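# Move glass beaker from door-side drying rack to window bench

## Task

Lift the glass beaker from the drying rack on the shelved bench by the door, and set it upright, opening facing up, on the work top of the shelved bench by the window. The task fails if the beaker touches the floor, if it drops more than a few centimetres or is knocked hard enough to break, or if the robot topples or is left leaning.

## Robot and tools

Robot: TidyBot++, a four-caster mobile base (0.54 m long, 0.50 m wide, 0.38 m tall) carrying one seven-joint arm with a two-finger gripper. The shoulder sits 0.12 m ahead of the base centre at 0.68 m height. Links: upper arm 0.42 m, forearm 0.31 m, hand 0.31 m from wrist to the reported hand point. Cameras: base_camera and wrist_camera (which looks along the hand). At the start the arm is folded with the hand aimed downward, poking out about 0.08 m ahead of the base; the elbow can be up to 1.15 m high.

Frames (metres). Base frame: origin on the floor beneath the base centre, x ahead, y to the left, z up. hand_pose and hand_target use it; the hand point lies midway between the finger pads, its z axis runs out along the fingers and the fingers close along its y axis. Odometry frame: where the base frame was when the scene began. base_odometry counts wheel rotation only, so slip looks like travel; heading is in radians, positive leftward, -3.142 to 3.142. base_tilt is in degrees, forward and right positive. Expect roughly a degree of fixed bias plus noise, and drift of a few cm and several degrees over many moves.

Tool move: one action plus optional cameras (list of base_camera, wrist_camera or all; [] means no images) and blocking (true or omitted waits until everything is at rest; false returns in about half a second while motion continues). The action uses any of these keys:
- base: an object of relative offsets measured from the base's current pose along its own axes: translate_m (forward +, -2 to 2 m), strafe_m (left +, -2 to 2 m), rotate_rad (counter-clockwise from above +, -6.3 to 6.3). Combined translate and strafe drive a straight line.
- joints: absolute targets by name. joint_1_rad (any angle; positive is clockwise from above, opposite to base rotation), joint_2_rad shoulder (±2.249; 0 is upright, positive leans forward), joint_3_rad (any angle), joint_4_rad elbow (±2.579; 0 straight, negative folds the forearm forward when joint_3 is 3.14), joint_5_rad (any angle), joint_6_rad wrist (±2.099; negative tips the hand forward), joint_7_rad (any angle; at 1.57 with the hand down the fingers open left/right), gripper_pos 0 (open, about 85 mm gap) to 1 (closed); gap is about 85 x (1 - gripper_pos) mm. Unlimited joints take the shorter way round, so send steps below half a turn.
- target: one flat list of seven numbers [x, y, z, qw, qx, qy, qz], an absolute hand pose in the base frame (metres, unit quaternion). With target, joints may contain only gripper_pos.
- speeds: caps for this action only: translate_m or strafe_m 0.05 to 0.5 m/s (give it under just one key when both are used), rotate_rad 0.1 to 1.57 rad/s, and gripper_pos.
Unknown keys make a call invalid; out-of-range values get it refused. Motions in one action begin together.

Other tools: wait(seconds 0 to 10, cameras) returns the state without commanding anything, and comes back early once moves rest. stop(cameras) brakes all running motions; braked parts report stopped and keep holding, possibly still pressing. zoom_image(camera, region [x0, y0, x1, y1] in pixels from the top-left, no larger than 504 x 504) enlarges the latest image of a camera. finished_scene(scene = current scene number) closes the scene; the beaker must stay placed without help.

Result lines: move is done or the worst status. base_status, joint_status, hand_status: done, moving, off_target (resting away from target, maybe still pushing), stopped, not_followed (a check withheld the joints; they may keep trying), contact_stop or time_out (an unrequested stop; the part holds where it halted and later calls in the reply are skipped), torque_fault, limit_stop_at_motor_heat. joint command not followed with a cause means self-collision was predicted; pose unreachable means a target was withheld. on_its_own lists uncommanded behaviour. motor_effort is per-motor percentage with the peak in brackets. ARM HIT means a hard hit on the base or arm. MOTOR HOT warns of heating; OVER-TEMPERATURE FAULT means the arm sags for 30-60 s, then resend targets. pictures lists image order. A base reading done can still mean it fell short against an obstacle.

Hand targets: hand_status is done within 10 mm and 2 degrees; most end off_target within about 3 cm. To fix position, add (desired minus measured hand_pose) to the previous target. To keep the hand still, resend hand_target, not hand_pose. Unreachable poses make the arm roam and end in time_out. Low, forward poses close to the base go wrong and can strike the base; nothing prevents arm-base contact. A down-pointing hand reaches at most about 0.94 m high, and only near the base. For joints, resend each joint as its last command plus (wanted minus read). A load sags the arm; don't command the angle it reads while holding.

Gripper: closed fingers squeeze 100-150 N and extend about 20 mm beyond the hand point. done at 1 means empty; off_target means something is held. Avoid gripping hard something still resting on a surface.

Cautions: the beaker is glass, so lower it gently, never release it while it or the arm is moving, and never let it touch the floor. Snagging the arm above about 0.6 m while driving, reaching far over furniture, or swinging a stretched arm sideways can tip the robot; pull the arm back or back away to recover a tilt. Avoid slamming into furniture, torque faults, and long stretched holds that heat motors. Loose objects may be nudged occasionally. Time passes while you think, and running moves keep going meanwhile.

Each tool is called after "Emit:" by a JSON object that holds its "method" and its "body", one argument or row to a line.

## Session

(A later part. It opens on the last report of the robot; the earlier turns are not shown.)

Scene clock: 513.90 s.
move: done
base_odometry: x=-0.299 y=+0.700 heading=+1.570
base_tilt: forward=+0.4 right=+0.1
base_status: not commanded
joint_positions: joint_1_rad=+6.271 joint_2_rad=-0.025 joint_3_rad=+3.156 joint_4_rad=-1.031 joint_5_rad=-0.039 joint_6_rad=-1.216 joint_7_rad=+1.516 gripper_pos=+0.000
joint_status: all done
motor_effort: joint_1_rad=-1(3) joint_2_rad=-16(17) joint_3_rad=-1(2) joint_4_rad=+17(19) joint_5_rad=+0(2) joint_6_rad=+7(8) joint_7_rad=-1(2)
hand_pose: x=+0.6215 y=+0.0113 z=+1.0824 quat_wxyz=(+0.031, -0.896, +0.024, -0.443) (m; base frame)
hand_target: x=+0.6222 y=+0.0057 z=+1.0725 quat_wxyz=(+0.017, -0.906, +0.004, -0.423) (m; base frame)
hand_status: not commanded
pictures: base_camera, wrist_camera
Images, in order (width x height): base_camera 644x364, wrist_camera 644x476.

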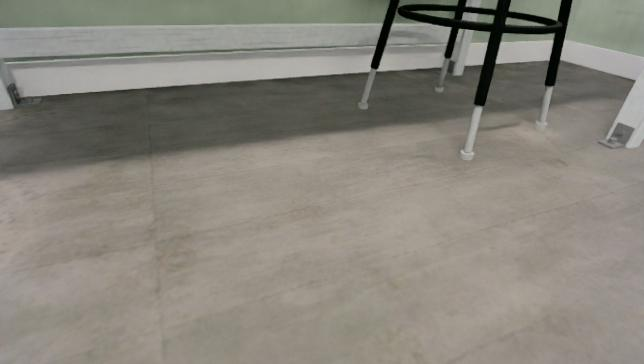

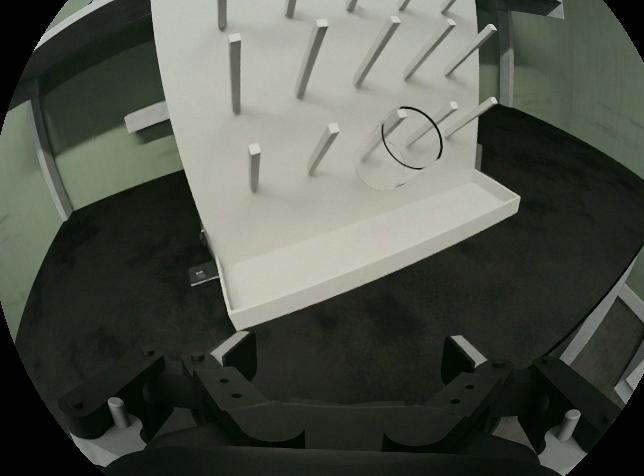

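Emit:
{"method": "zoom_image", "body": {
  "camera": "wrist_camera",
  "region": [444, 200, 644, 400]
}}

Emit:
{"method": "zoom_image", "body": {
  "camera": "wrist_camera",
  "region": [0, 200, 200, 400]
}}

Scaled by 2.520.

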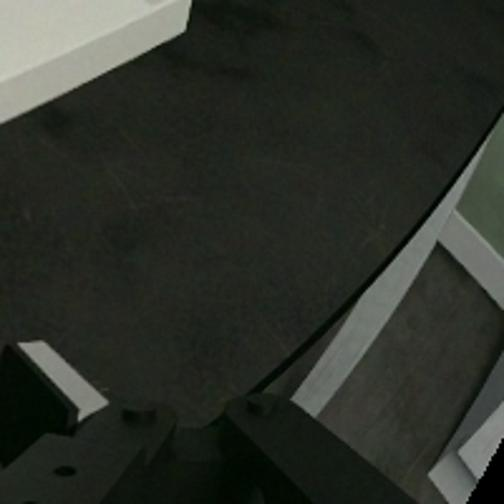

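Scaled by 2.520.

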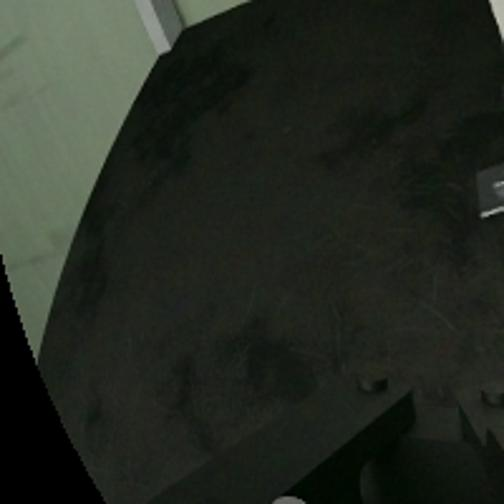

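Emit:
{"method": "move", "body": {
  "base": {"translate_m": 0.099, "strafe_m": -0.432, "rotate_rad": 0.471},
  "cameras": ["wrist_camera"]
}}

Scene clock: 768.63 s.
move: done
base_odometry: x=+0.133 y=+0.799 heading=+2.041
base_tilt: forward=+0.4 right=+0.1
base_status: done
joint_positions: joint_1_rad=+6.281 joint_2_rad=-0.019 joint_3_rad=+3.155 joint_4_rad=-1.030 joint_5_rad=-0.039 joint_6_rad=-1.218 joint_7_rad=+1.519 gripper_pos=+0.000
joint_status: not commanded
motor_effort: joint_1_rad=+0(3) joint_2_rad=-17(18) joint_3_rad=-1(3) joint_4_rad=+17(17) joint_5_rad=+0(2) joint_6_rad=+8(9) joint_7_rad=-1(1)
hand_pose: x=+0.6239 y=+0.0074 z=+1.0789 quat_wxyz=(+0.029, -0.897, +0.026, -0.440) (m; base frame)
hand_target: x=+0.6222 y=+0.0057 z=+1.0725 quat_wxyz=(+0.017, -0.906, +0.004, -0.423) (m; base frame)
hand_status: not commanded
pictures: wrist_camera
Images, in order (width x height): wrist_camera 644x476.

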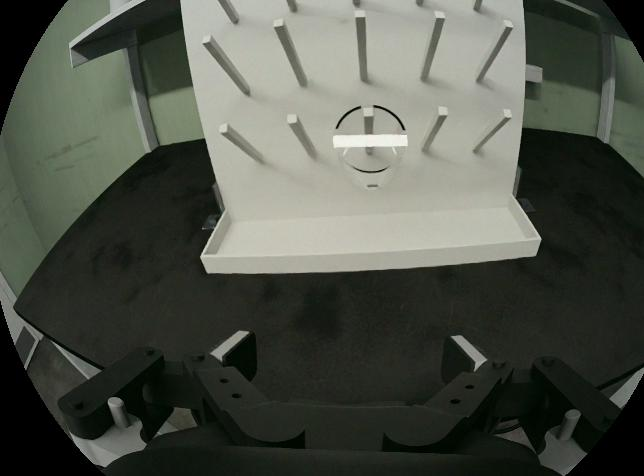

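Emit:
{"method": "move", "body": {

}}

Scene clock: 785.57 s.
base_odometry: x=+0.133 y=+0.799 heading=+2.041
base_tilt: forward=+0.4 right=+0.1
base_status: done
joint_positions: joint_1_rad=+6.281 joint_2_rad=-0.019 joint_3_rad=+3.155 joint_4_rad=-1.030 joint_5_rad=-0.039 joint_6_rad=-1.218 joint_7_rad=+1.519 gripper_pos=+0.000
joint_status: not commanded
motor_effort: joint_1_rad=+0(3) joint_2_rad=-17(18) joint_3_rad=-1(3) joint_4_rad=+17(17) joint_5_rad=-1(2) joint_6_rad=+8(9) joint_7_rad=-1(1)
hand_pose: x=+0.6239 y=+0.0074 z=+1.0789 quat_wxyz=(+0.029, -0.897, +0.026, -0.440) (m; base frame)
hand_target: x=+0.6222 y=+0.0057 z=+1.0725 quat_wxyz=(+0.017, -0.906, +0.004, -0.423) (m; base frame)
hand_status: not commanded
pictures: base_camera, wrist_camera
Images, in order (width x height): base_camera 644x364, wrist_camera 644x476.

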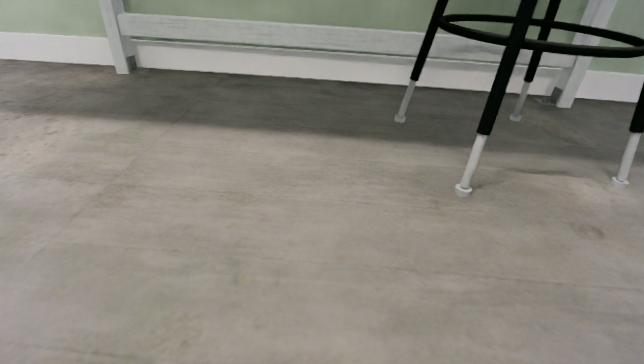

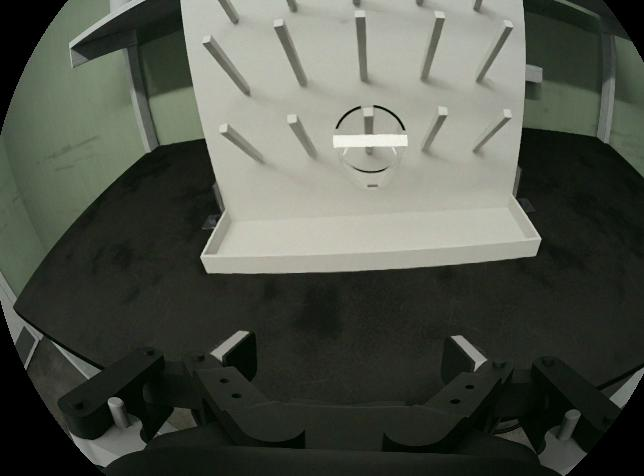

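Emit:
{"method": "zoom_image", "body": {
  "camera": "wrist_camera",
  "region": [270, 60, 470, 220]
}}

Scaled by 2.520.

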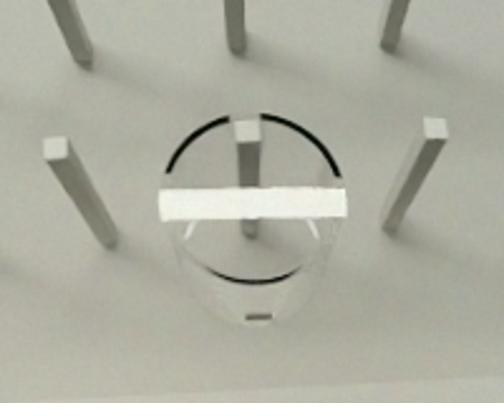

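Emit:
{"method": "move", "body": {
  "base": {"translate_m": -0.12},
  "joints": {"joint_1_rad": 0.0, "joint_3_rad": 3.1416, "joint_5_rad": 0.0, "joint_6_rad": 0.09, "joint_7_rad": 1.61, "gripper_pos": 0.0},
  "cameras": []
}}

Emit:
{"method": "move", "body": {
  "joints": {"joint_2_rad": 0.3623, "joint_4_rad": -1.2819, "joint_6_rad": 0.0734},
  "cameras": ["wrist_camera"]
}}

Scene clock: 1039.67 s.
move: done
base_odometry: x=+0.188 y=+0.692 heading=+2.041
base_tilt: forward=+0.4 right=+0.1
base_status: done
joint_positions: joint_1_rad=+6.281 joint_2_rad=-0.005 joint_3_rad=+3.155 joint_4_rad=-1.019 joint_5_rad=-0.039 joint_6_rad=+0.052 joint_7_rad=+1.558 gripper_pos=+0.000
joint_status: all done
motor_effort: joint_1_rad=-1(2) joint_2_rad=-17(21) joint_3_rad=-1(2) joint_4_rad=+17(19) joint_5_rad=-1(2) joint_6_rad=+7(10) joint_7_rad=-1(2)
hand_pose: x=+0.6391 y=-0.0049 z=+1.4467 quat_wxyz=(+0.018, -0.462, +0.015, -0.886) (m; base frame)
hand_target: x=+0.6293 y=+0.0014 z=+1.4635 quat_wxyz=(-0.018, -0.439, -0.009, -0.898) (m; base frame)
hand_status: not commanded
pictures: none
No camera images: "cameras" was empty.

Scene clock: 1041.33 s.
move: done
base_odometry: x=+0.188 y=+0.692 heading=+2.041
base_tilt: forward=+0.4 right=+0.1
base_status: not commanded
joint_positions: joint_1_rad=+6.281 joint_2_rad=+0.384 joint_3_rad=+3.155 joint_4_rad=-1.258 joint_5_rad=-0.039 joint_6_rad=+0.056 joint_7_rad=+1.558 gripper_pos=+0.000
joint_status: all done
motor_effort: joint_1_rad=-1(1) joint_2_rad=-33(41) joint_3_rad=-1(2) joint_4_rad=+20(24) joint_5_rad=-1(1) joint_6_rad=+9(12) joint_7_rad=-1(1)
hand_pose: x=+0.9017 y=-0.0052 z=+1.0445 quat_wxyz=(+0.012, -0.712, +0.021, -0.701) (m; base frame)
hand_target: x=+0.8929 y=+0.0014 z=+1.0522 quat_wxyz=(-0.014, -0.707, -0.014, -0.707) (m; base frame)
hand_status: not commanded
pictures: wrist_camera
Images, in order (width x height): wrist_camera 644x476.

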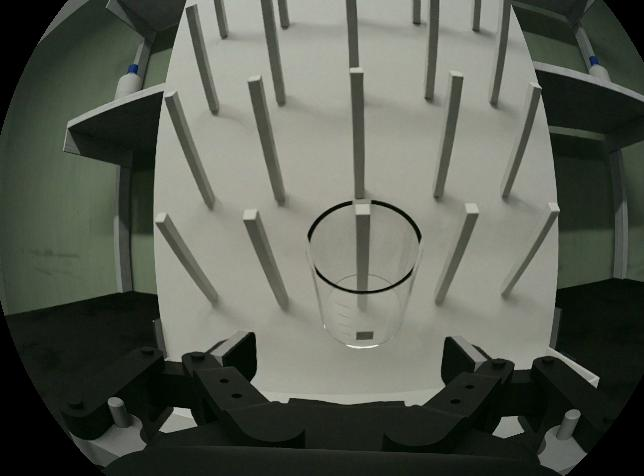

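Emit:
{"method": "zoom_image", "body": {
  "camera": "wrist_camera",
  "region": [290, 180, 450, 360]
}}

Scaled by 2.800.

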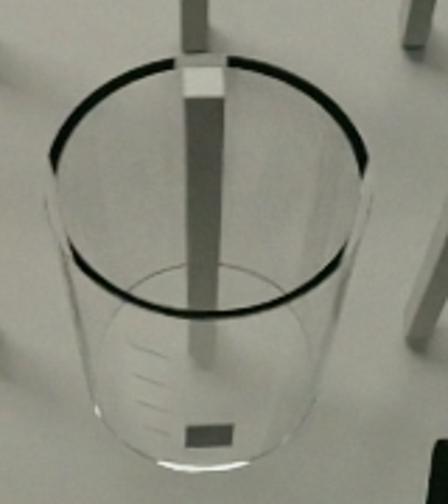

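Emit:
{"method": "move", "body": {
  "base": {"strafe_m": -0.009},
  "joints": {"joint_2_rad": 0.345, "joint_7_rad": 1.66},
  "cameras": ["wrist_camera"]
}}

Scene clock: 1125.10 s.
move: done
base_odometry: x=+0.196 y=+0.696 heading=+2.041
base_tilt: forward=+0.4 right=+0.1
base_status: done
joint_positions: joint_1_rad=+6.285 joint_2_rad=+0.384 joint_3_rad=+3.154 joint_4_rad=-1.258 joint_5_rad=-0.039 joint_6_rad=+0.056 joint_7_rad=+1.616 gripper_pos=+0.000
joint_status: all done
motor_effort: joint_1_rad=+1(5) joint_2_rad=-33(35) joint_3_rad=-1(3) joint_4_rad=+20(20) joint_5_rad=+0(1) joint_6_rad=+10(10) joint_7_rad=-1(2)
hand_pose: x=+0.9016 y=-0.0077 z=+1.0447 quat_wxyz=(-0.009, -0.713, +0.002, -0.702) (m; base frame)
hand_target: x=+0.8864 y=+0.0014 z=+1.0655 quat_wxyz=(-0.032, -0.700, -0.031, -0.713) (m; base frame)
hand_status: not commanded
pictures: wrist_camera
Images, in order (width x height): wrist_camera 644x476.

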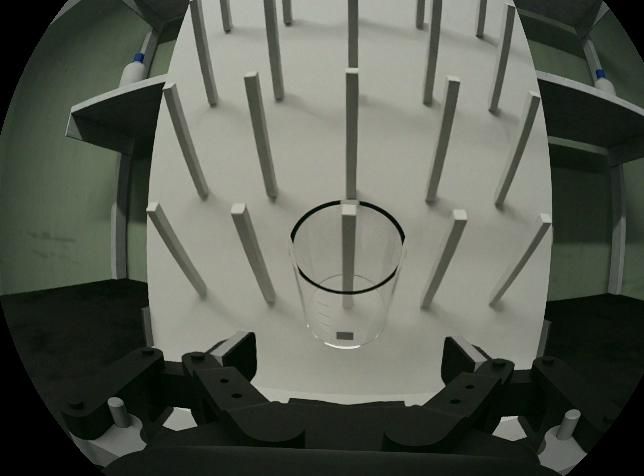

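Emit:
{"method": "move", "body": {
  "joints": {"joint_2_rad": 0.25},
  "cameras": []
}}

Emit:
{"method": "move", "body": {
  "joints": {"joint_2_rad": 0.348, "joint_4_rad": -1.2819},
  "cameras": ["wrist_camera"]
}}

Scene clock: 1145.63 s.
move: done
base_odometry: x=+0.196 y=+0.696 heading=+2.041
base_tilt: forward=+0.4 right=+0.1
base_status: not commanded
joint_positions: joint_1_rad=+6.285 joint_2_rad=+0.291 joint_3_rad=+3.154 joint_4_rad=-1.258 joint_5_rad=-0.039 joint_6_rad=+0.056 joint_7_rad=+1.616 gripper_pos=+0.000
joint_status: all done
motor_effort: joint_1_rad=-1(1) joint_2_rad=-31(36) joint_3_rad=-2(2) joint_4_rad=+20(21) joint_5_rad=-1(1) joint_6_rad=+10(10) joint_7_rad=-1(1)
hand_pose: x=+0.8644 y=-0.0077 z=+1.1160 quat_wxyz=(-0.009, -0.679, +0.002, -0.734) (m; base frame)
hand_target: x=+0.8466 y=+0.0014 z=+1.1366 quat_wxyz=(-0.033, -0.666, -0.030, -0.745) (m; base frame)
hand_status: not commanded
pictures: none
No camera images: "cameras" was empty.

Scene clock: 1146.63 s.
move: done
base_odometry: x=+0.196 y=+0.696 heading=+2.041
base_tilt: forward=+0.4 right=+0.2
base_status: not commanded
joint_positions: joint_1_rad=+6.285 joint_2_rad=+0.335 joint_3_rad=+3.154 joint_4_rad=-1.258 joint_5_rad=-0.039 joint_6_rad=+0.056 joint_7_rad=+1.616 gripper_pos=+0.000
joint_status: all done
motor_effort: joint_1_rad=-1(1) joint_2_rad=-31(34) joint_3_rad=-1(2) joint_4_rad=+20(21) joint_5_rad=+0(1) joint_6_rad=+10(11) joint_7_rad=-1(1)
hand_pose: x=+0.8828 y=-0.0077 z=+1.0828 quat_wxyz=(-0.009, -0.695, +0.002, -0.719) (m; base frame)
hand_target: x=+0.8876 y=+0.0014 z=+1.0633 quat_wxyz=(-0.032, -0.701, -0.031, -0.711) (m; base frame)
hand_status: not commanded
pictures: wrist_camera
Images, in order (width x height): wrist_camera 644x476.

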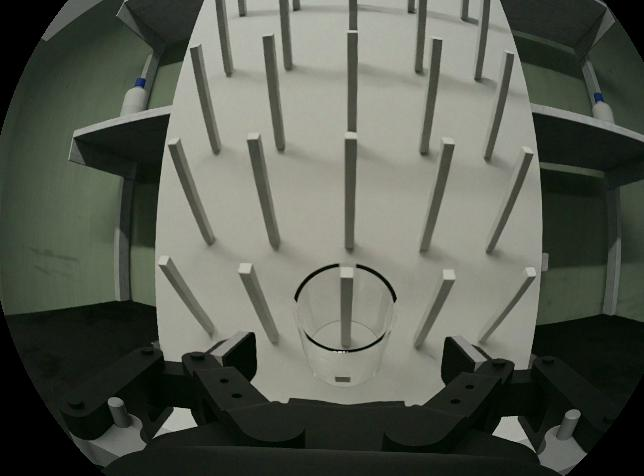

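Emit:
{"method": "move", "body": {
  "joints": {"joint_2_rad": 0.385},
  "cameras": ["wrist_camera"]
}}

Scene clock: 1150.03 s.
move: done
base_odometry: x=+0.196 y=+0.696 heading=+2.041
base_tilt: forward=+0.4 right=+0.1
base_status: not commanded
joint_positions: joint_1_rad=+6.285 joint_2_rad=+0.366 joint_3_rad=+3.154 joint_4_rad=-1.258 joint_5_rad=-0.039 joint_6_rad=+0.056 joint_7_rad=+1.616 gripper_pos=+0.000
joint_status: all done
motor_effort: joint_1_rad=-1(1) joint_2_rad=-33(34) joint_3_rad=-1(2) joint_4_rad=+20(21) joint_5_rad=+0(1) joint_6_rad=+10(10) joint_7_rad=-1(1)
hand_pose: x=+0.8949 y=-0.0077 z=+1.0588 quat_wxyz=(-0.009, -0.706, +0.002, -0.708) (m; base frame)
hand_target: x=+0.9011 y=+0.0014 z=+1.0346 quat_wxyz=(-0.031, -0.714, -0.032, -0.698) (m; base frame)
hand_status: not commanded
pictures: wrist_camera
Images, in order (width x height): wrist_camera 644x476.

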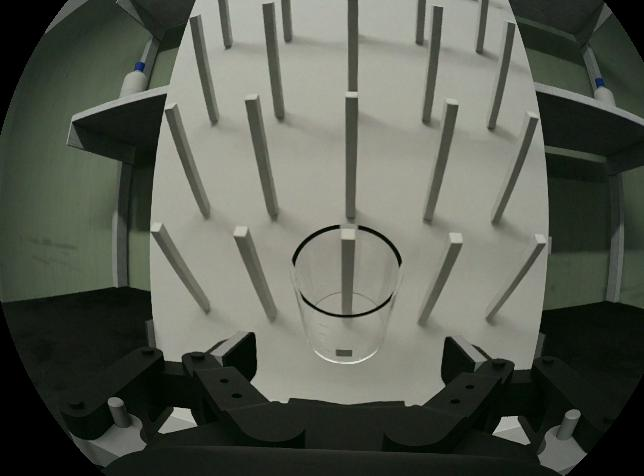

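Emit:
{"method": "move", "body": {
  "base": {"translate_m": 0.07},
  "speeds": {"translate_m": 0.1},
  "cameras": ["wrist_camera"]
}}

Scene clock: 1158.57 s.
move: done
base_odometry: x=+0.164 y=+0.759 heading=+2.041
base_tilt: forward=+0.4 right=+0.1
base_status: done
joint_positions: joint_1_rad=+6.285 joint_2_rad=+0.373 joint_3_rad=+3.154 joint_4_rad=-1.258 joint_5_rad=-0.039 joint_6_rad=+0.056 joint_7_rad=+1.616 gripper_pos=+0.000
joint_status: not commanded
motor_effort: joint_1_rad=-1(1) joint_2_rad=-33(35) joint_3_rad=-1(2) joint_4_rad=+20(21) joint_5_rad=+0(1) joint_6_rad=+10(10) joint_7_rad=-1(1)
hand_pose: x=+0.8974 y=-0.0077 z=+1.0536 quat_wxyz=(-0.009, -0.708, +0.002, -0.706) (m; base frame)
hand_target: x=+0.9011 y=+0.0014 z=+1.0346 quat_wxyz=(-0.031, -0.714, -0.032, -0.698) (m; base frame)
hand_status: not commanded
pictures: wrist_camera
Images, in order (width x height): wrist_camera 644x476.

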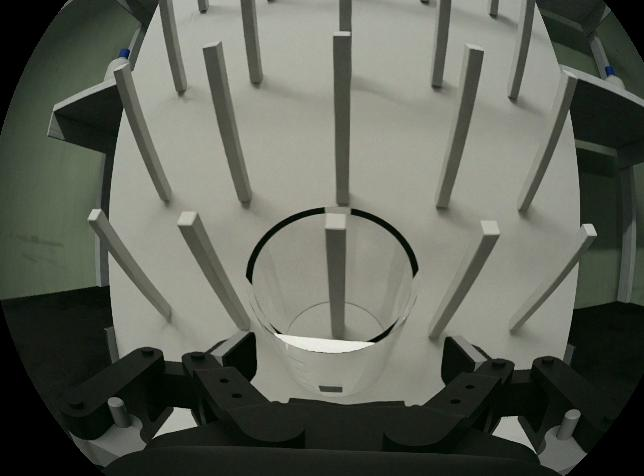

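Emit:
{"method": "move", "body": {
  "base": {"strafe_m": 0.0095},
  "speeds": {"strafe_m": 0.1},
  "cameras": ["wrist_camera"]
}}

Scene clock: 1194.63 s.
move: done
base_odometry: x=+0.156 y=+0.755 heading=+2.040
base_tilt: forward=+0.4 right=+0.1
base_status: done
joint_positions: joint_1_rad=+6.282 joint_2_rad=+0.373 joint_3_rad=+3.153 joint_4_rad=-1.258 joint_5_rad=-0.039 joint_6_rad=+0.056 joint_7_rad=+1.616 gripper_pos=+0.000
joint_status: not commanded
motor_effort: joint_1_rad=-1(5) joint_2_rad=-33(35) joint_3_rad=-1(3) joint_4_rad=+20(20) joint_5_rad=-1(1) joint_6_rad=+9(10) joint_7_rad=-1(1)
hand_pose: x=+0.8974 y=-0.0056 z=+1.0536 quat_wxyz=(-0.008, -0.708, +0.001, -0.706) (m; base frame)
hand_target: x=+0.9011 y=+0.0014 z=+1.0346 quat_wxyz=(-0.031, -0.714, -0.032, -0.698) (m; base frame)
hand_status: not commanded
pictures: wrist_camera
Images, in order (width x height): wrist_camera 644x476.

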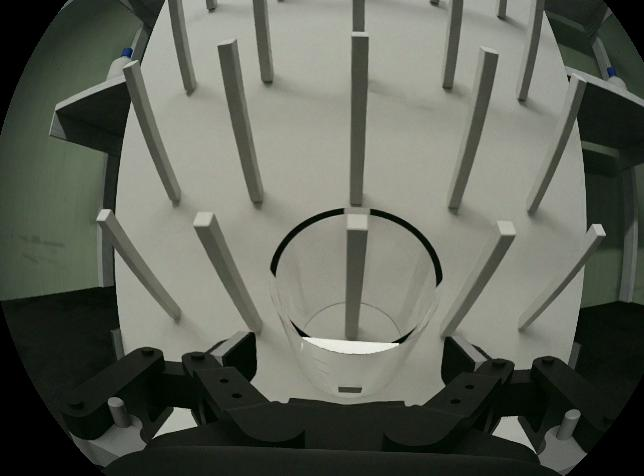

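Emit:
{"method": "move", "body": {
  "base": {"translate_m": 0.047},
  "speeds": {"translate_m": 0.08},
  "cameras": ["wrist_camera"]
}}

Scene clock: 1202.87 s.
move: done
base_odometry: x=+0.134 y=+0.796 heading=+2.041
base_tilt: forward=+0.4 right=+0.1
base_status: done
joint_positions: joint_1_rad=+6.283 joint_2_rad=+0.377 joint_3_rad=+3.153 joint_4_rad=-1.258 joint_5_rad=-0.039 joint_6_rad=+0.056 joint_7_rad=+1.616 gripper_pos=+0.000
joint_status: not commanded
motor_effort: joint_1_rad=-1(4) joint_2_rad=-33(36) joint_3_rad=-1(2) joint_4_rad=+21(21) joint_5_rad=+0(1) joint_6_rad=+10(10) joint_7_rad=-1(1)
hand_pose: x=+0.8990 y=-0.0058 z=+1.0504 quat_wxyz=(-0.008, -0.710, +0.001, -0.704) (m; base frame)
hand_target: x=+0.9011 y=+0.0014 z=+1.0346 quat_wxyz=(-0.031, -0.714, -0.032, -0.698) (m; base frame)
hand_status: not commanded
pictures: wrist_camera
Images, in order (width x height): wrist_camera 644x476.

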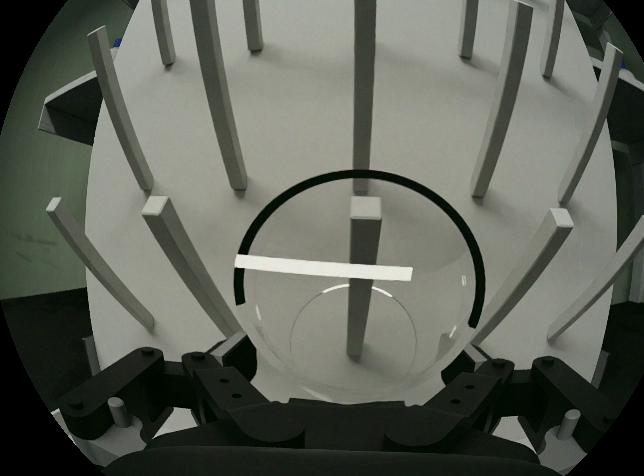

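Emit:
{"method": "move", "body": {
  "joints": {"gripper_pos": 0.26},
  "cameras": ["wrist_camera"]
}}

Scene clock: 1214.27 s.
move: done
base_odometry: x=+0.134 y=+0.796 heading=+2.041
base_tilt: forward=+0.4 right=+0.1
base_status: not commanded
joint_positions: joint_1_rad=+6.283 joint_2_rad=+0.377 joint_3_rad=+3.153 joint_4_rad=-1.258 joint_5_rad=-0.039 joint_6_rad=+0.056 joint_7_rad=+1.616 gripper_pos=+0.241
joint_status: all done
motor_effort: joint_1_rad=-1(2) joint_2_rad=-29(34) joint_3_rad=-2(2) joint_4_rad=+20(21) joint_5_rad=+0(2) joint_6_rad=+8(10) joint_7_rad=-1(1)
hand_pose: x=+0.8989 y=-0.0060 z=+1.0505 quat_wxyz=(-0.008, -0.710, +0.001, -0.704) (m; base frame)
hand_target: x=+0.9011 y=+0.0014 z=+1.0346 quat_wxyz=(-0.031, -0.714, -0.032, -0.698) (m; base frame)
hand_status: not commanded
pictures: wrist_camera
Images, in order (width x height): wrist_camera 644x476.

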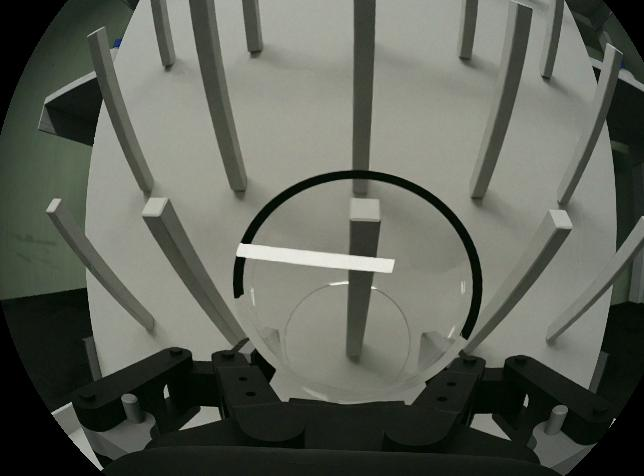

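Emit:
{"method": "move", "body": {
  "joints": {"gripper_pos": 0.32},
  "cameras": ["wrist_camera"]
}}

Scene clock: 1217.50 s.
move: off_target
base_odometry: x=+0.134 y=+0.796 heading=+2.041
base_tilt: forward=+0.4 right=+0.2
base_status: not commanded
joint_positions: joint_1_rad=+6.283 joint_2_rad=+0.377 joint_3_rad=+3.153 joint_4_rad=-1.258 joint_5_rad=-0.039 joint_6_rad=+0.056 joint_7_rad=+1.616 gripper_pos=+0.252
joint_status: gripper_pos off_target (ended at +0.252, target +0.320)
motor_effort: joint_1_rad=-2(2) joint_2_rad=-29(30) joint_3_rad=-2(3) joint_4_rad=+20(20) joint_5_rad=+0(1) joint_6_rad=+9(9) joint_7_rad=-1(1)
hand_pose: x=+0.8989 y=-0.0063 z=+1.0505 quat_wxyz=(-0.008, -0.710, +0.001, -0.704) (m; base frame)
hand_target: x=+0.9011 y=+0.0014 z=+1.0346 quat_wxyz=(-0.031, -0.714, -0.032, -0.698) (m; base frame)
hand_status: not commanded
pictures: wrist_camera
Images, in order (width x height): wrist_camera 644x476.

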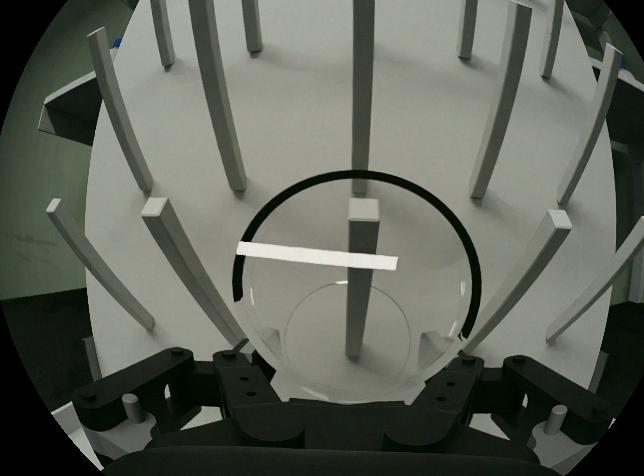

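Emit:
{"method": "move", "body": {
  "joints": {"joint_2_rad": 0.3},
  "cameras": ["wrist_camera"]
}}

Scene clock: 1237.23 s.
move: done
base_odometry: x=+0.134 y=+0.796 heading=+2.041
base_tilt: forward=+0.4 right=+0.1
base_status: not commanded
joint_positions: joint_1_rad=+6.283 joint_2_rad=+0.371 joint_3_rad=+3.153 joint_4_rad=-1.258 joint_5_rad=-0.039 joint_6_rad=+0.056 joint_7_rad=+1.616 gripper_pos=+0.254
joint_status: all done
motor_effort: joint_1_rad=+0(2) joint_2_rad=-35(35) joint_3_rad=-1(2) joint_4_rad=+21(21) joint_5_rad=+0(1) joint_6_rad=+10(11) joint_7_rad=-1(1)
hand_pose: x=+0.8968 y=-0.0063 z=+1.0550 quat_wxyz=(-0.008, -0.708, +0.001, -0.706) (m; base frame)
hand_target: x=+0.8684 y=+0.0014 z=+1.0997 quat_wxyz=(-0.032, -0.684, -0.031, -0.728) (m; base frame)
hand_status: not commanded
pictures: wrist_camera
Images, in order (width x height): wrist_camera 644x476.

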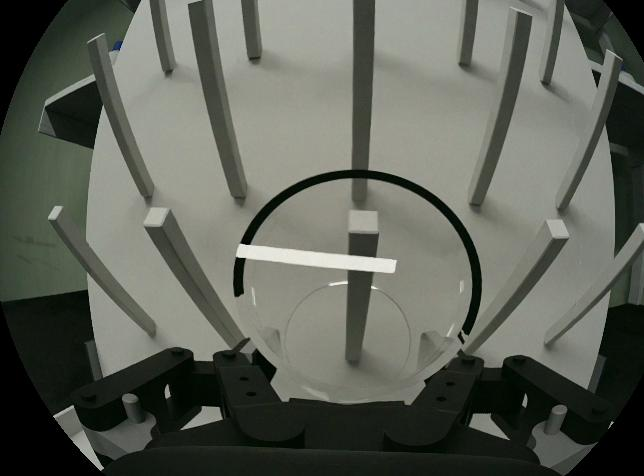

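Emit:
{"method": "move", "body": {
  "joints": {"joint_2_rad": 0.265},
  "cameras": ["wrist_camera"]
}}

Scene clock: 1242.17 s.
move: done
base_odometry: x=+0.134 y=+0.796 heading=+2.041
base_tilt: forward=+0.4 right=+0.1
base_status: not commanded
joint_positions: joint_1_rad=+6.283 joint_2_rad=+0.326 joint_3_rad=+3.153 joint_4_rad=-1.258 joint_5_rad=-0.039 joint_6_rad=+0.056 joint_7_rad=+1.616 gripper_pos=+0.254
joint_status: all done
motor_effort: joint_1_rad=+0(2) joint_2_rad=-33(37) joint_3_rad=-1(2) joint_4_rad=+21(22) joint_5_rad=+0(1) joint_6_rad=+11(11) joint_7_rad=-1(1)
hand_pose: x=+0.8794 y=-0.0063 z=+1.0893 quat_wxyz=(-0.008, -0.692, +0.001, -0.722) (m; base frame)
hand_target: x=+0.8533 y=+0.0014 z=+1.1257 quat_wxyz=(-0.033, -0.671, -0.030, -0.740) (m; base frame)
hand_status: not commanded
pictures: wrist_camera
Images, in order (width x height): wrist_camera 644x476.

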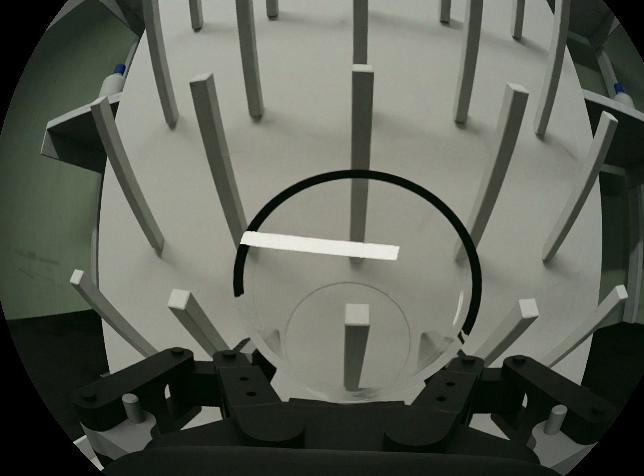

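Emit:
{"method": "move", "body": {
  "joints": {"joint_2_rad": 0.23},
  "cameras": []
}}

Emit:
{"method": "move", "body": {
  "base": {"translate_m": -0.04},
  "speeds": {"translate_m": 0.15},
  "cameras": ["wrist_camera"]
}}

Scene clock: 1253.40 s.
move: done
base_odometry: x=+0.134 y=+0.796 heading=+2.041
base_tilt: forward=+0.4 right=+0.1
base_status: not commanded
joint_positions: joint_1_rad=+6.283 joint_2_rad=+0.291 joint_3_rad=+3.153 joint_4_rad=-1.258 joint_5_rad=-0.039 joint_6_rad=+0.056 joint_7_rad=+1.616 gripper_pos=+0.254
joint_status: all done
motor_effort: joint_1_rad=-1(1) joint_2_rad=-32(35) joint_3_rad=-1(2) joint_4_rad=+21(22) joint_5_rad=+0(1) joint_6_rad=+10(11) joint_7_rad=-1(1)
hand_pose: x=+0.8644 y=-0.0063 z=+1.1161 quat_wxyz=(-0.008, -0.679, +0.002, -0.734) (m; base frame)
hand_target: x=+0.8373 y=+0.0014 z=+1.1511 quat_wxyz=(-0.034, -0.658, -0.029, -0.752) (m; base frame)
hand_status: not commanded
pictures: none
No camera images: "cameras" was empty.

Scene clock: 1254.33 s.
move: done
base_odometry: x=+0.152 y=+0.761 heading=+2.041
base_tilt: forward=+0.4 right=+0.1
base_status: done
joint_positions: joint_1_rad=+6.283 joint_2_rad=+0.274 joint_3_rad=+3.153 joint_4_rad=-1.258 joint_5_rad=-0.039 joint_6_rad=+0.056 joint_7_rad=+1.616 gripper_pos=+0.254
joint_status: not commanded
motor_effort: joint_1_rad=-2(2) joint_2_rad=-31(36) joint_3_rad=+0(2) joint_4_rad=+21(22) joint_5_rad=-1(1) joint_6_rad=+10(11) joint_7_rad=-1(2)
hand_pose: x=+0.8569 y=-0.0062 z=+1.1287 quat_wxyz=(-0.008, -0.673, +0.002, -0.740) (m; base frame)
hand_target: x=+0.8373 y=+0.0014 z=+1.1511 quat_wxyz=(-0.034, -0.658, -0.029, -0.752) (m; base frame)
hand_status: not commanded
pictures: wrist_camera
Images, in order (width x height): wrist_camera 644x476.

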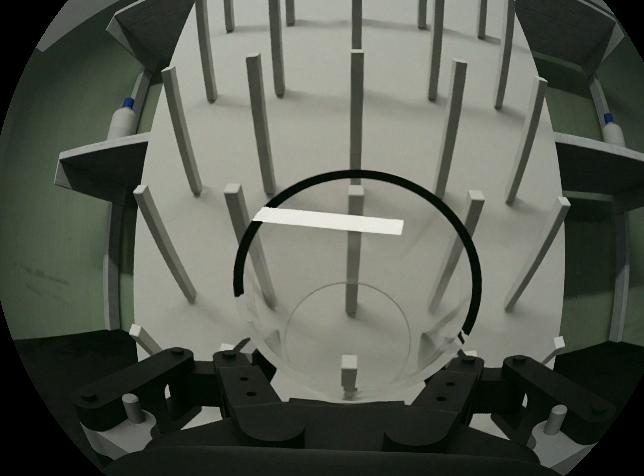

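Emit:
{"method": "move", "body": {
  "base": {"translate_m": -0.38},
  "speeds": {"translate_m": 0.4},
  "cameras": ["wrist_camera"]
}}

Scene clock: 1294.60 s.
move: done
base_odometry: x=+0.324 y=+0.422 heading=+2.041
base_tilt: forward=+0.4 right=+0.1
base_status: done
joint_positions: joint_1_rad=+6.284 joint_2_rad=+0.272 joint_3_rad=+3.153 joint_4_rad=-1.258 joint_5_rad=-0.039 joint_6_rad=+0.056 joint_7_rad=+1.616 gripper_pos=+0.254
joint_status: not commanded
motor_effort: joint_1_rad=-1(3) joint_2_rad=-31(36) joint_3_rad=-1(3) joint_4_rad=+21(22) joint_5_rad=+0(1) joint_6_rad=+10(11) joint_7_rad=-1(2)
hand_pose: x=+0.8561 y=-0.0066 z=+1.1300 quat_wxyz=(-0.008, -0.672, +0.002, -0.740) (m; base frame)
hand_target: x=+0.8373 y=+0.0014 z=+1.1511 quat_wxyz=(-0.034, -0.658, -0.029, -0.752) (m; base frame)
hand_status: not commanded
pictures: wrist_camera
Images, in order (width x height): wrist_camera 644x476.

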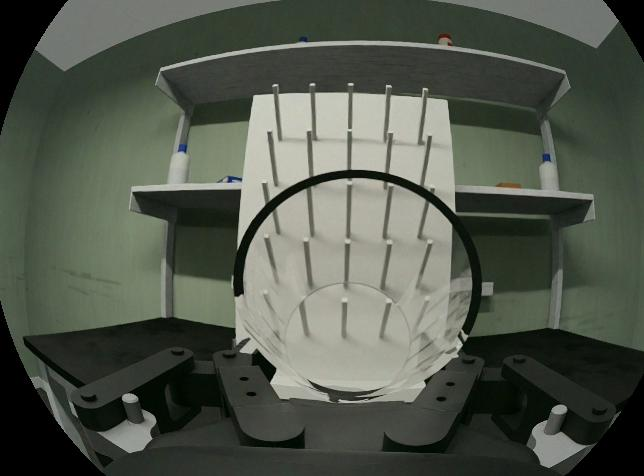

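Emit:
{"method": "move", "body": {
  "joints": {"joint_2_rad": -0.313, "joint_4_rad": -1.818, "joint_6_rad": 0.0},
  "base": {"rotate_rad": -1.57},
  "speeds": {"rotate_rad": 0.8},
  "cameras": ["wrist_camera"]
}}

Scene clock: 1300.80 s.
move: done
base_odometry: x=+0.324 y=+0.422 heading=+0.471
base_tilt: forward=+0.4 right=+0.2
base_status: done
joint_positions: joint_1_rad=+6.287 joint_2_rad=-0.280 joint_3_rad=+3.147 joint_4_rad=-1.777 joint_5_rad=-0.039 joint_6_rad=+0.049 joint_7_rad=+1.616 gripper_pos=+0.254
joint_status: all done
motor_effort: joint_1_rad=-1(4) joint_2_rad=-12(33) joint_3_rad=-1(3) joint_4_rad=+21(22) joint_5_rad=-1(2) joint_6_rad=+11(11) joint_7_rad=-1(2)
hand_pose: x=+0.6250 y=-0.0047 z=+1.1475 quat_wxyz=(-0.006, -0.662, +0.003, -0.749) (m; base frame)
hand_target: x=+0.6137 y=+0.0014 z=+1.1233 quat_wxyz=(-0.033, -0.683, -0.030, -0.729) (m; base frame)
hand_status: not commanded
pictures: wrist_camera
Images, in order (width x height): wrist_camera 644x476.

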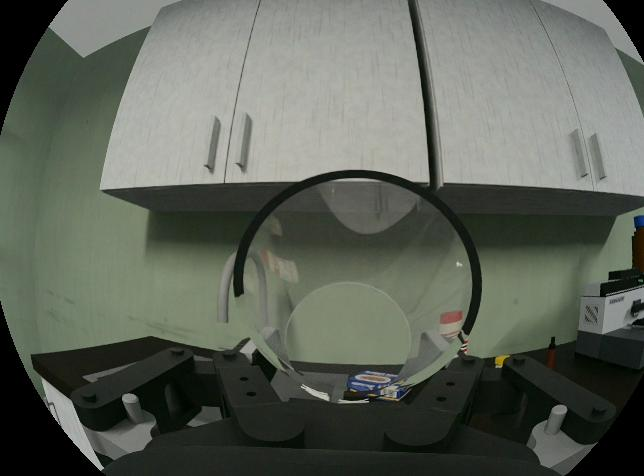

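Emit:
{"method": "move", "body": {
  "cameras": ["base_camera"]
}}

Scene clock: 1303.53 s.
base_odometry: x=+0.324 y=+0.422 heading=+0.471
base_tilt: forward=+0.4 right=+0.1
base_status: done
joint_positions: joint_1_rad=+6.287 joint_2_rad=-0.280 joint_3_rad=+3.147 joint_4_rad=-1.777 joint_5_rad=-0.039 joint_6_rad=+0.049 joint_7_rad=+1.616 gripper_pos=+0.254
joint_status: all done
motor_effort: joint_1_rad=-1(4) joint_2_rad=-12(33) joint_3_rad=-1(3) joint_4_rad=+21(22) joint_5_rad=+0(2) joint_6_rad=+11(11) joint_7_rad=-1(2)
hand_pose: x=+0.6250 y=-0.0047 z=+1.1474 quat_wxyz=(-0.006, -0.662, +0.003, -0.749) (m; base frame)
hand_target: x=+0.6137 y=+0.0014 z=+1.1233 quat_wxyz=(-0.033, -0.683, -0.030, -0.729) (m; base frame)
hand_status: not commanded
pictures: base_camera
Images, in order (width x height): base_camera 644x364.

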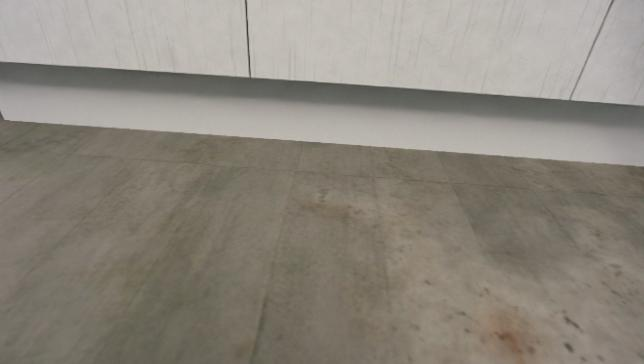

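Emit:
{"method": "move", "body": {
  "base": {"rotate_rad": -1.571},
  "speeds": {"rotate_rad": 0.8},
  "cameras": ["base_camera", "wrist_camera"]
}}

Scene clock: 1313.83 s.
move: done
base_odometry: x=+0.324 y=+0.422 heading=-1.099
base_tilt: forward=+0.4 right=+0.1
base_status: done
joint_positions: joint_1_rad=+6.285 joint_2_rad=-0.280 joint_3_rad=+3.146 joint_4_rad=-1.778 joint_5_rad=-0.039 joint_6_rad=+0.049 joint_7_rad=+1.616 gripper_pos=+0.254
joint_status: not commanded
motor_effort: joint_1_rad=+0(3) joint_2_rad=-12(13) joint_3_rad=-1(3) joint_4_rad=+21(21) joint_5_rad=-1(1) joint_6_rad=+10(11) joint_7_rad=-1(1)
hand_pose: x=+0.6251 y=-0.0028 z=+1.1472 quat_wxyz=(-0.004, -0.663, +0.001, -0.749) (m; base frame)
hand_target: x=+0.6137 y=+0.0014 z=+1.1233 quat_wxyz=(-0.033, -0.683, -0.030, -0.729) (m; base frame)
hand_status: not commanded
pictures: base_camera, wrist_camera
Images, in order (width x height): base_camera 644x364, wrist_camera 644x476.

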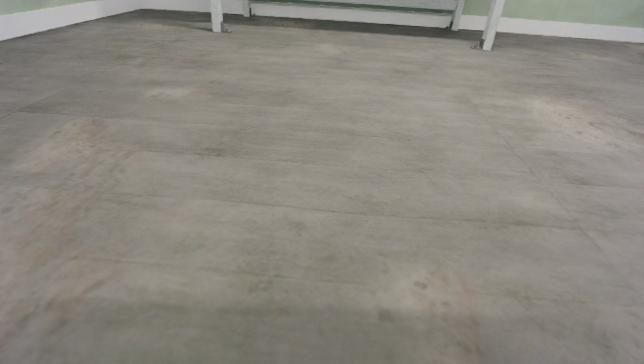

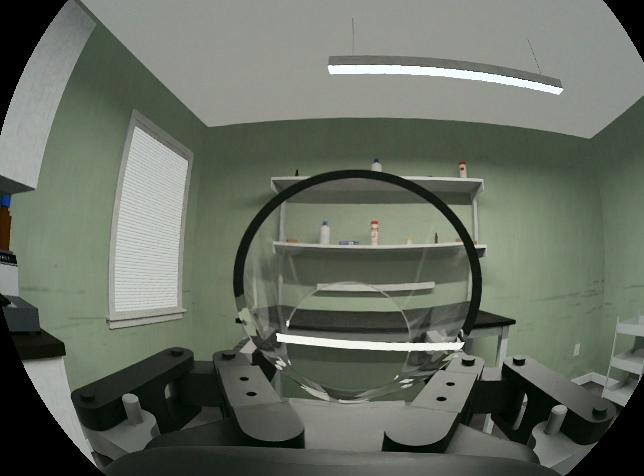

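Emit:
{"method": "zoom_image", "body": {
  "camera": "wrist_camera",
  "region": [210, 220, 540, 440]
}}

Emit:
{"method": "zoom_image", "body": {
  "camera": "base_camera",
  "region": [130, 0, 630, 100]
}}

Scaled by 1.527.

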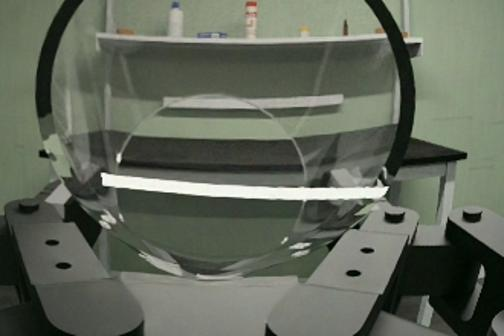

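Scaled by 1.008.

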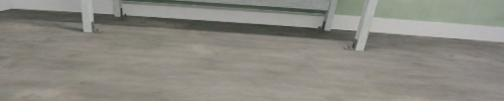

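Emit:
{"method": "move", "body": {
  "base": {"translate_m": 1.1},
  "cameras": ["base_camera", "wrist_camera"]
}}

Scene clock: 1359.43 s.
move: done
base_odometry: x=+0.825 y=-0.558 heading=-1.100
base_tilt: forward=+0.4 right=+0.1
base_status: done
joint_positions: joint_1_rad=+6.285 joint_2_rad=-0.292 joint_3_rad=+3.146 joint_4_rad=-1.780 joint_5_rad=-0.039 joint_6_rad=+0.047 joint_7_rad=+1.616 gripper_pos=+0.254
joint_status: not commanded
motor_effort: joint_1_rad=+0(2) joint_2_rad=-12(15) joint_3_rad=+0(2) joint_4_rad=+21(21) joint_5_rad=+0(1) joint_6_rad=+10(11) joint_7_rad=-1(2)
hand_pose: x=+0.6201 y=-0.0028 z=+1.1510 quat_wxyz=(-0.004, -0.660, +0.001, -0.751) (m; base frame)
hand_target: x=+0.6137 y=+0.0014 z=+1.1233 quat_wxyz=(-0.033, -0.683, -0.030, -0.729) (m; base frame)
hand_status: not commanded
pictures: base_camera, wrist_camera
Images, in order (width x height): base_camera 644x364, wrist_camera 644x476.

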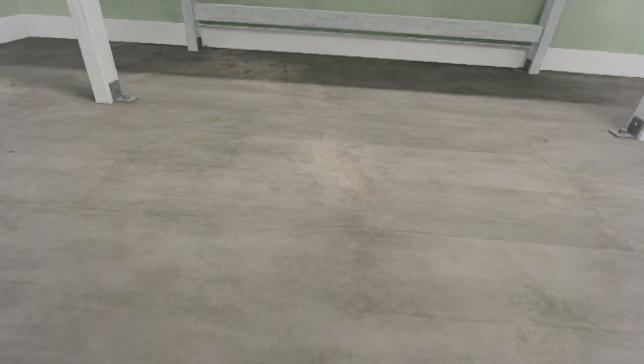

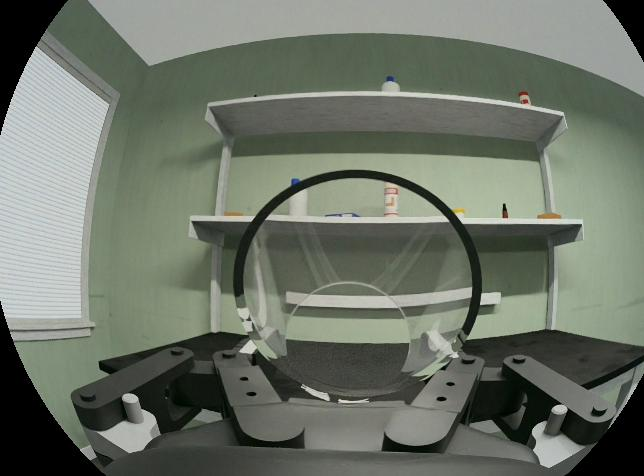

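Emit:
{"method": "move", "body": {
  "joints": {"joint_2_rad": 0.0, "joint_4_rad": -1.0, "joint_6_rad": -1.269},
  "cameras": ["wrist_camera"]
}}

Scene clock: 1367.93 s.
move: done
base_odometry: x=+0.825 y=-0.558 heading=-1.100
base_tilt: forward=+0.4 right=+0.2
base_status: not commanded
joint_positions: joint_1_rad=+6.285 joint_2_rad=-0.019 joint_3_rad=+3.146 joint_4_rad=-1.037 joint_5_rad=-0.039 joint_6_rad=-1.218 joint_7_rad=+1.616 gripper_pos=+0.254
joint_status: all done
motor_effort: joint_1_rad=+0(1) joint_2_rad=-17(18) joint_3_rad=-1(2) joint_4_rad=+18(22) joint_5_rad=+0(2) joint_6_rad=+8(12) joint_7_rad=+0(1)
hand_pose: x=+0.6234 y=+0.0098 z=+1.0754 quat_wxyz=(+0.009, -0.899, -0.019, -0.437) (m; base frame)
hand_target: x=+0.6220 y=+0.0014 z=+1.0723 quat_wxyz=(-0.019, -0.905, -0.040, -0.422) (m; base frame)
hand_status: not commanded
pictures: wrist_camera
Images, in order (width x height): wrist_camera 644x476.

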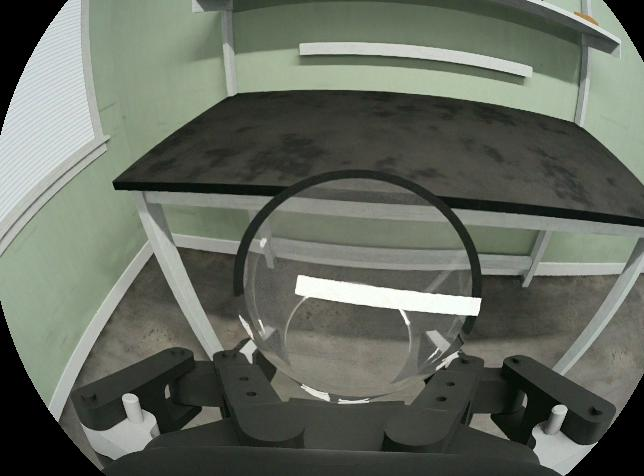

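Emit:
{"method": "zoom_image", "body": {
  "camera": "wrist_camera",
  "region": [90, 80, 370, 280]
}}

Emit:
{"method": "zoom_image", "body": {
  "camera": "wrist_camera",
  "region": [364, 80, 644, 280]
}}

Scaled by 1.800.

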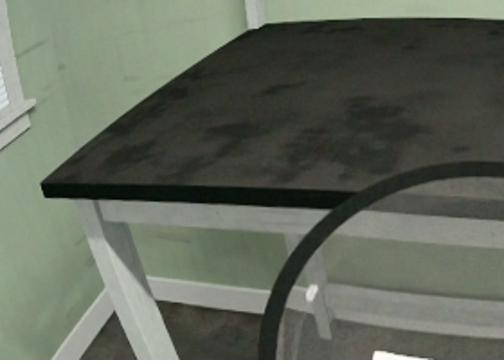

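Scaled by 1.800.

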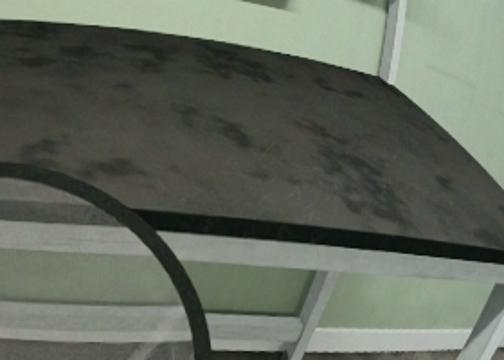

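Emit:
{"method": "move", "body": {
  "base": {"translate_m": 0.2},
  "speeds": {"translate_m": 0.3},
  "cameras": ["base_camera", "wrist_camera"]
}}

Scene clock: 1420.67 s.
move: done
base_odometry: x=+0.915 y=-0.736 heading=-1.101
base_tilt: forward=+0.4 right=+0.1
base_status: done
joint_positions: joint_1_rad=+6.285 joint_2_rad=+0.003 joint_3_rad=+3.146 joint_4_rad=-1.034 joint_5_rad=-0.039 joint_6_rad=-1.224 joint_7_rad=+1.616 gripper_pos=+0.254
joint_status: not commanded
motor_effort: joint_1_rad=-1(2) joint_2_rad=-19(22) joint_3_rad=-1(2) joint_4_rad=+18(19) joint_5_rad=+0(2) joint_6_rad=+8(9) joint_7_rad=-1(1)
hand_pose: x=+0.6310 y=+0.0098 z=+1.0644 quat_wxyz=(+0.009, -0.904, -0.019, -0.426) (m; base frame)
hand_target: x=+0.6220 y=+0.0014 z=+1.0723 quat_wxyz=(-0.019, -0.905, -0.040, -0.422) (m; base frame)
hand_status: not commanded
pictures: base_camera, wrist_camera
Images, in order (width x height): base_camera 644x364, wrist_camera 644x476.

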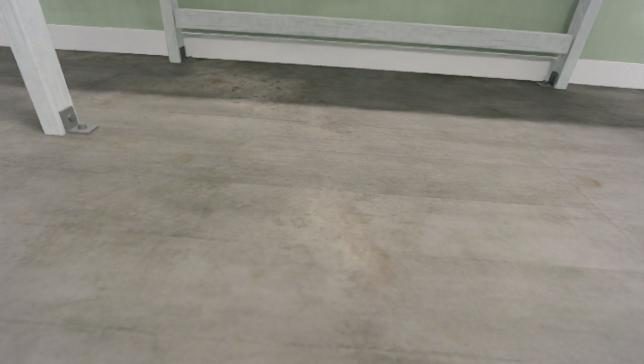

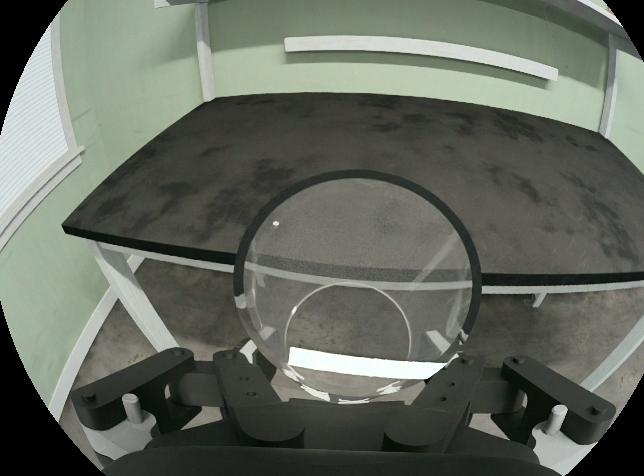

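Emit:
{"method": "zoom_image", "body": {
  "camera": "wrist_camera",
  "region": [40, 20, 320, 270]
}}

Emit:
{"method": "zoom_image", "body": {
  "camera": "wrist_camera",
  "region": [444, 40, 644, 300]
}}

Scaled by 1.800.

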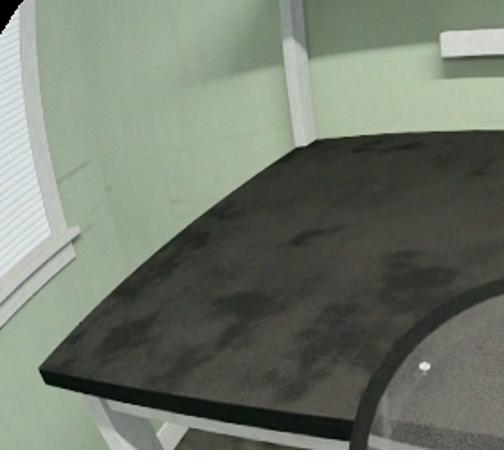

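Scaled by 1.938.

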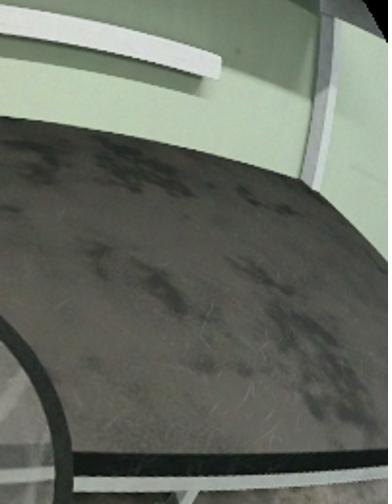

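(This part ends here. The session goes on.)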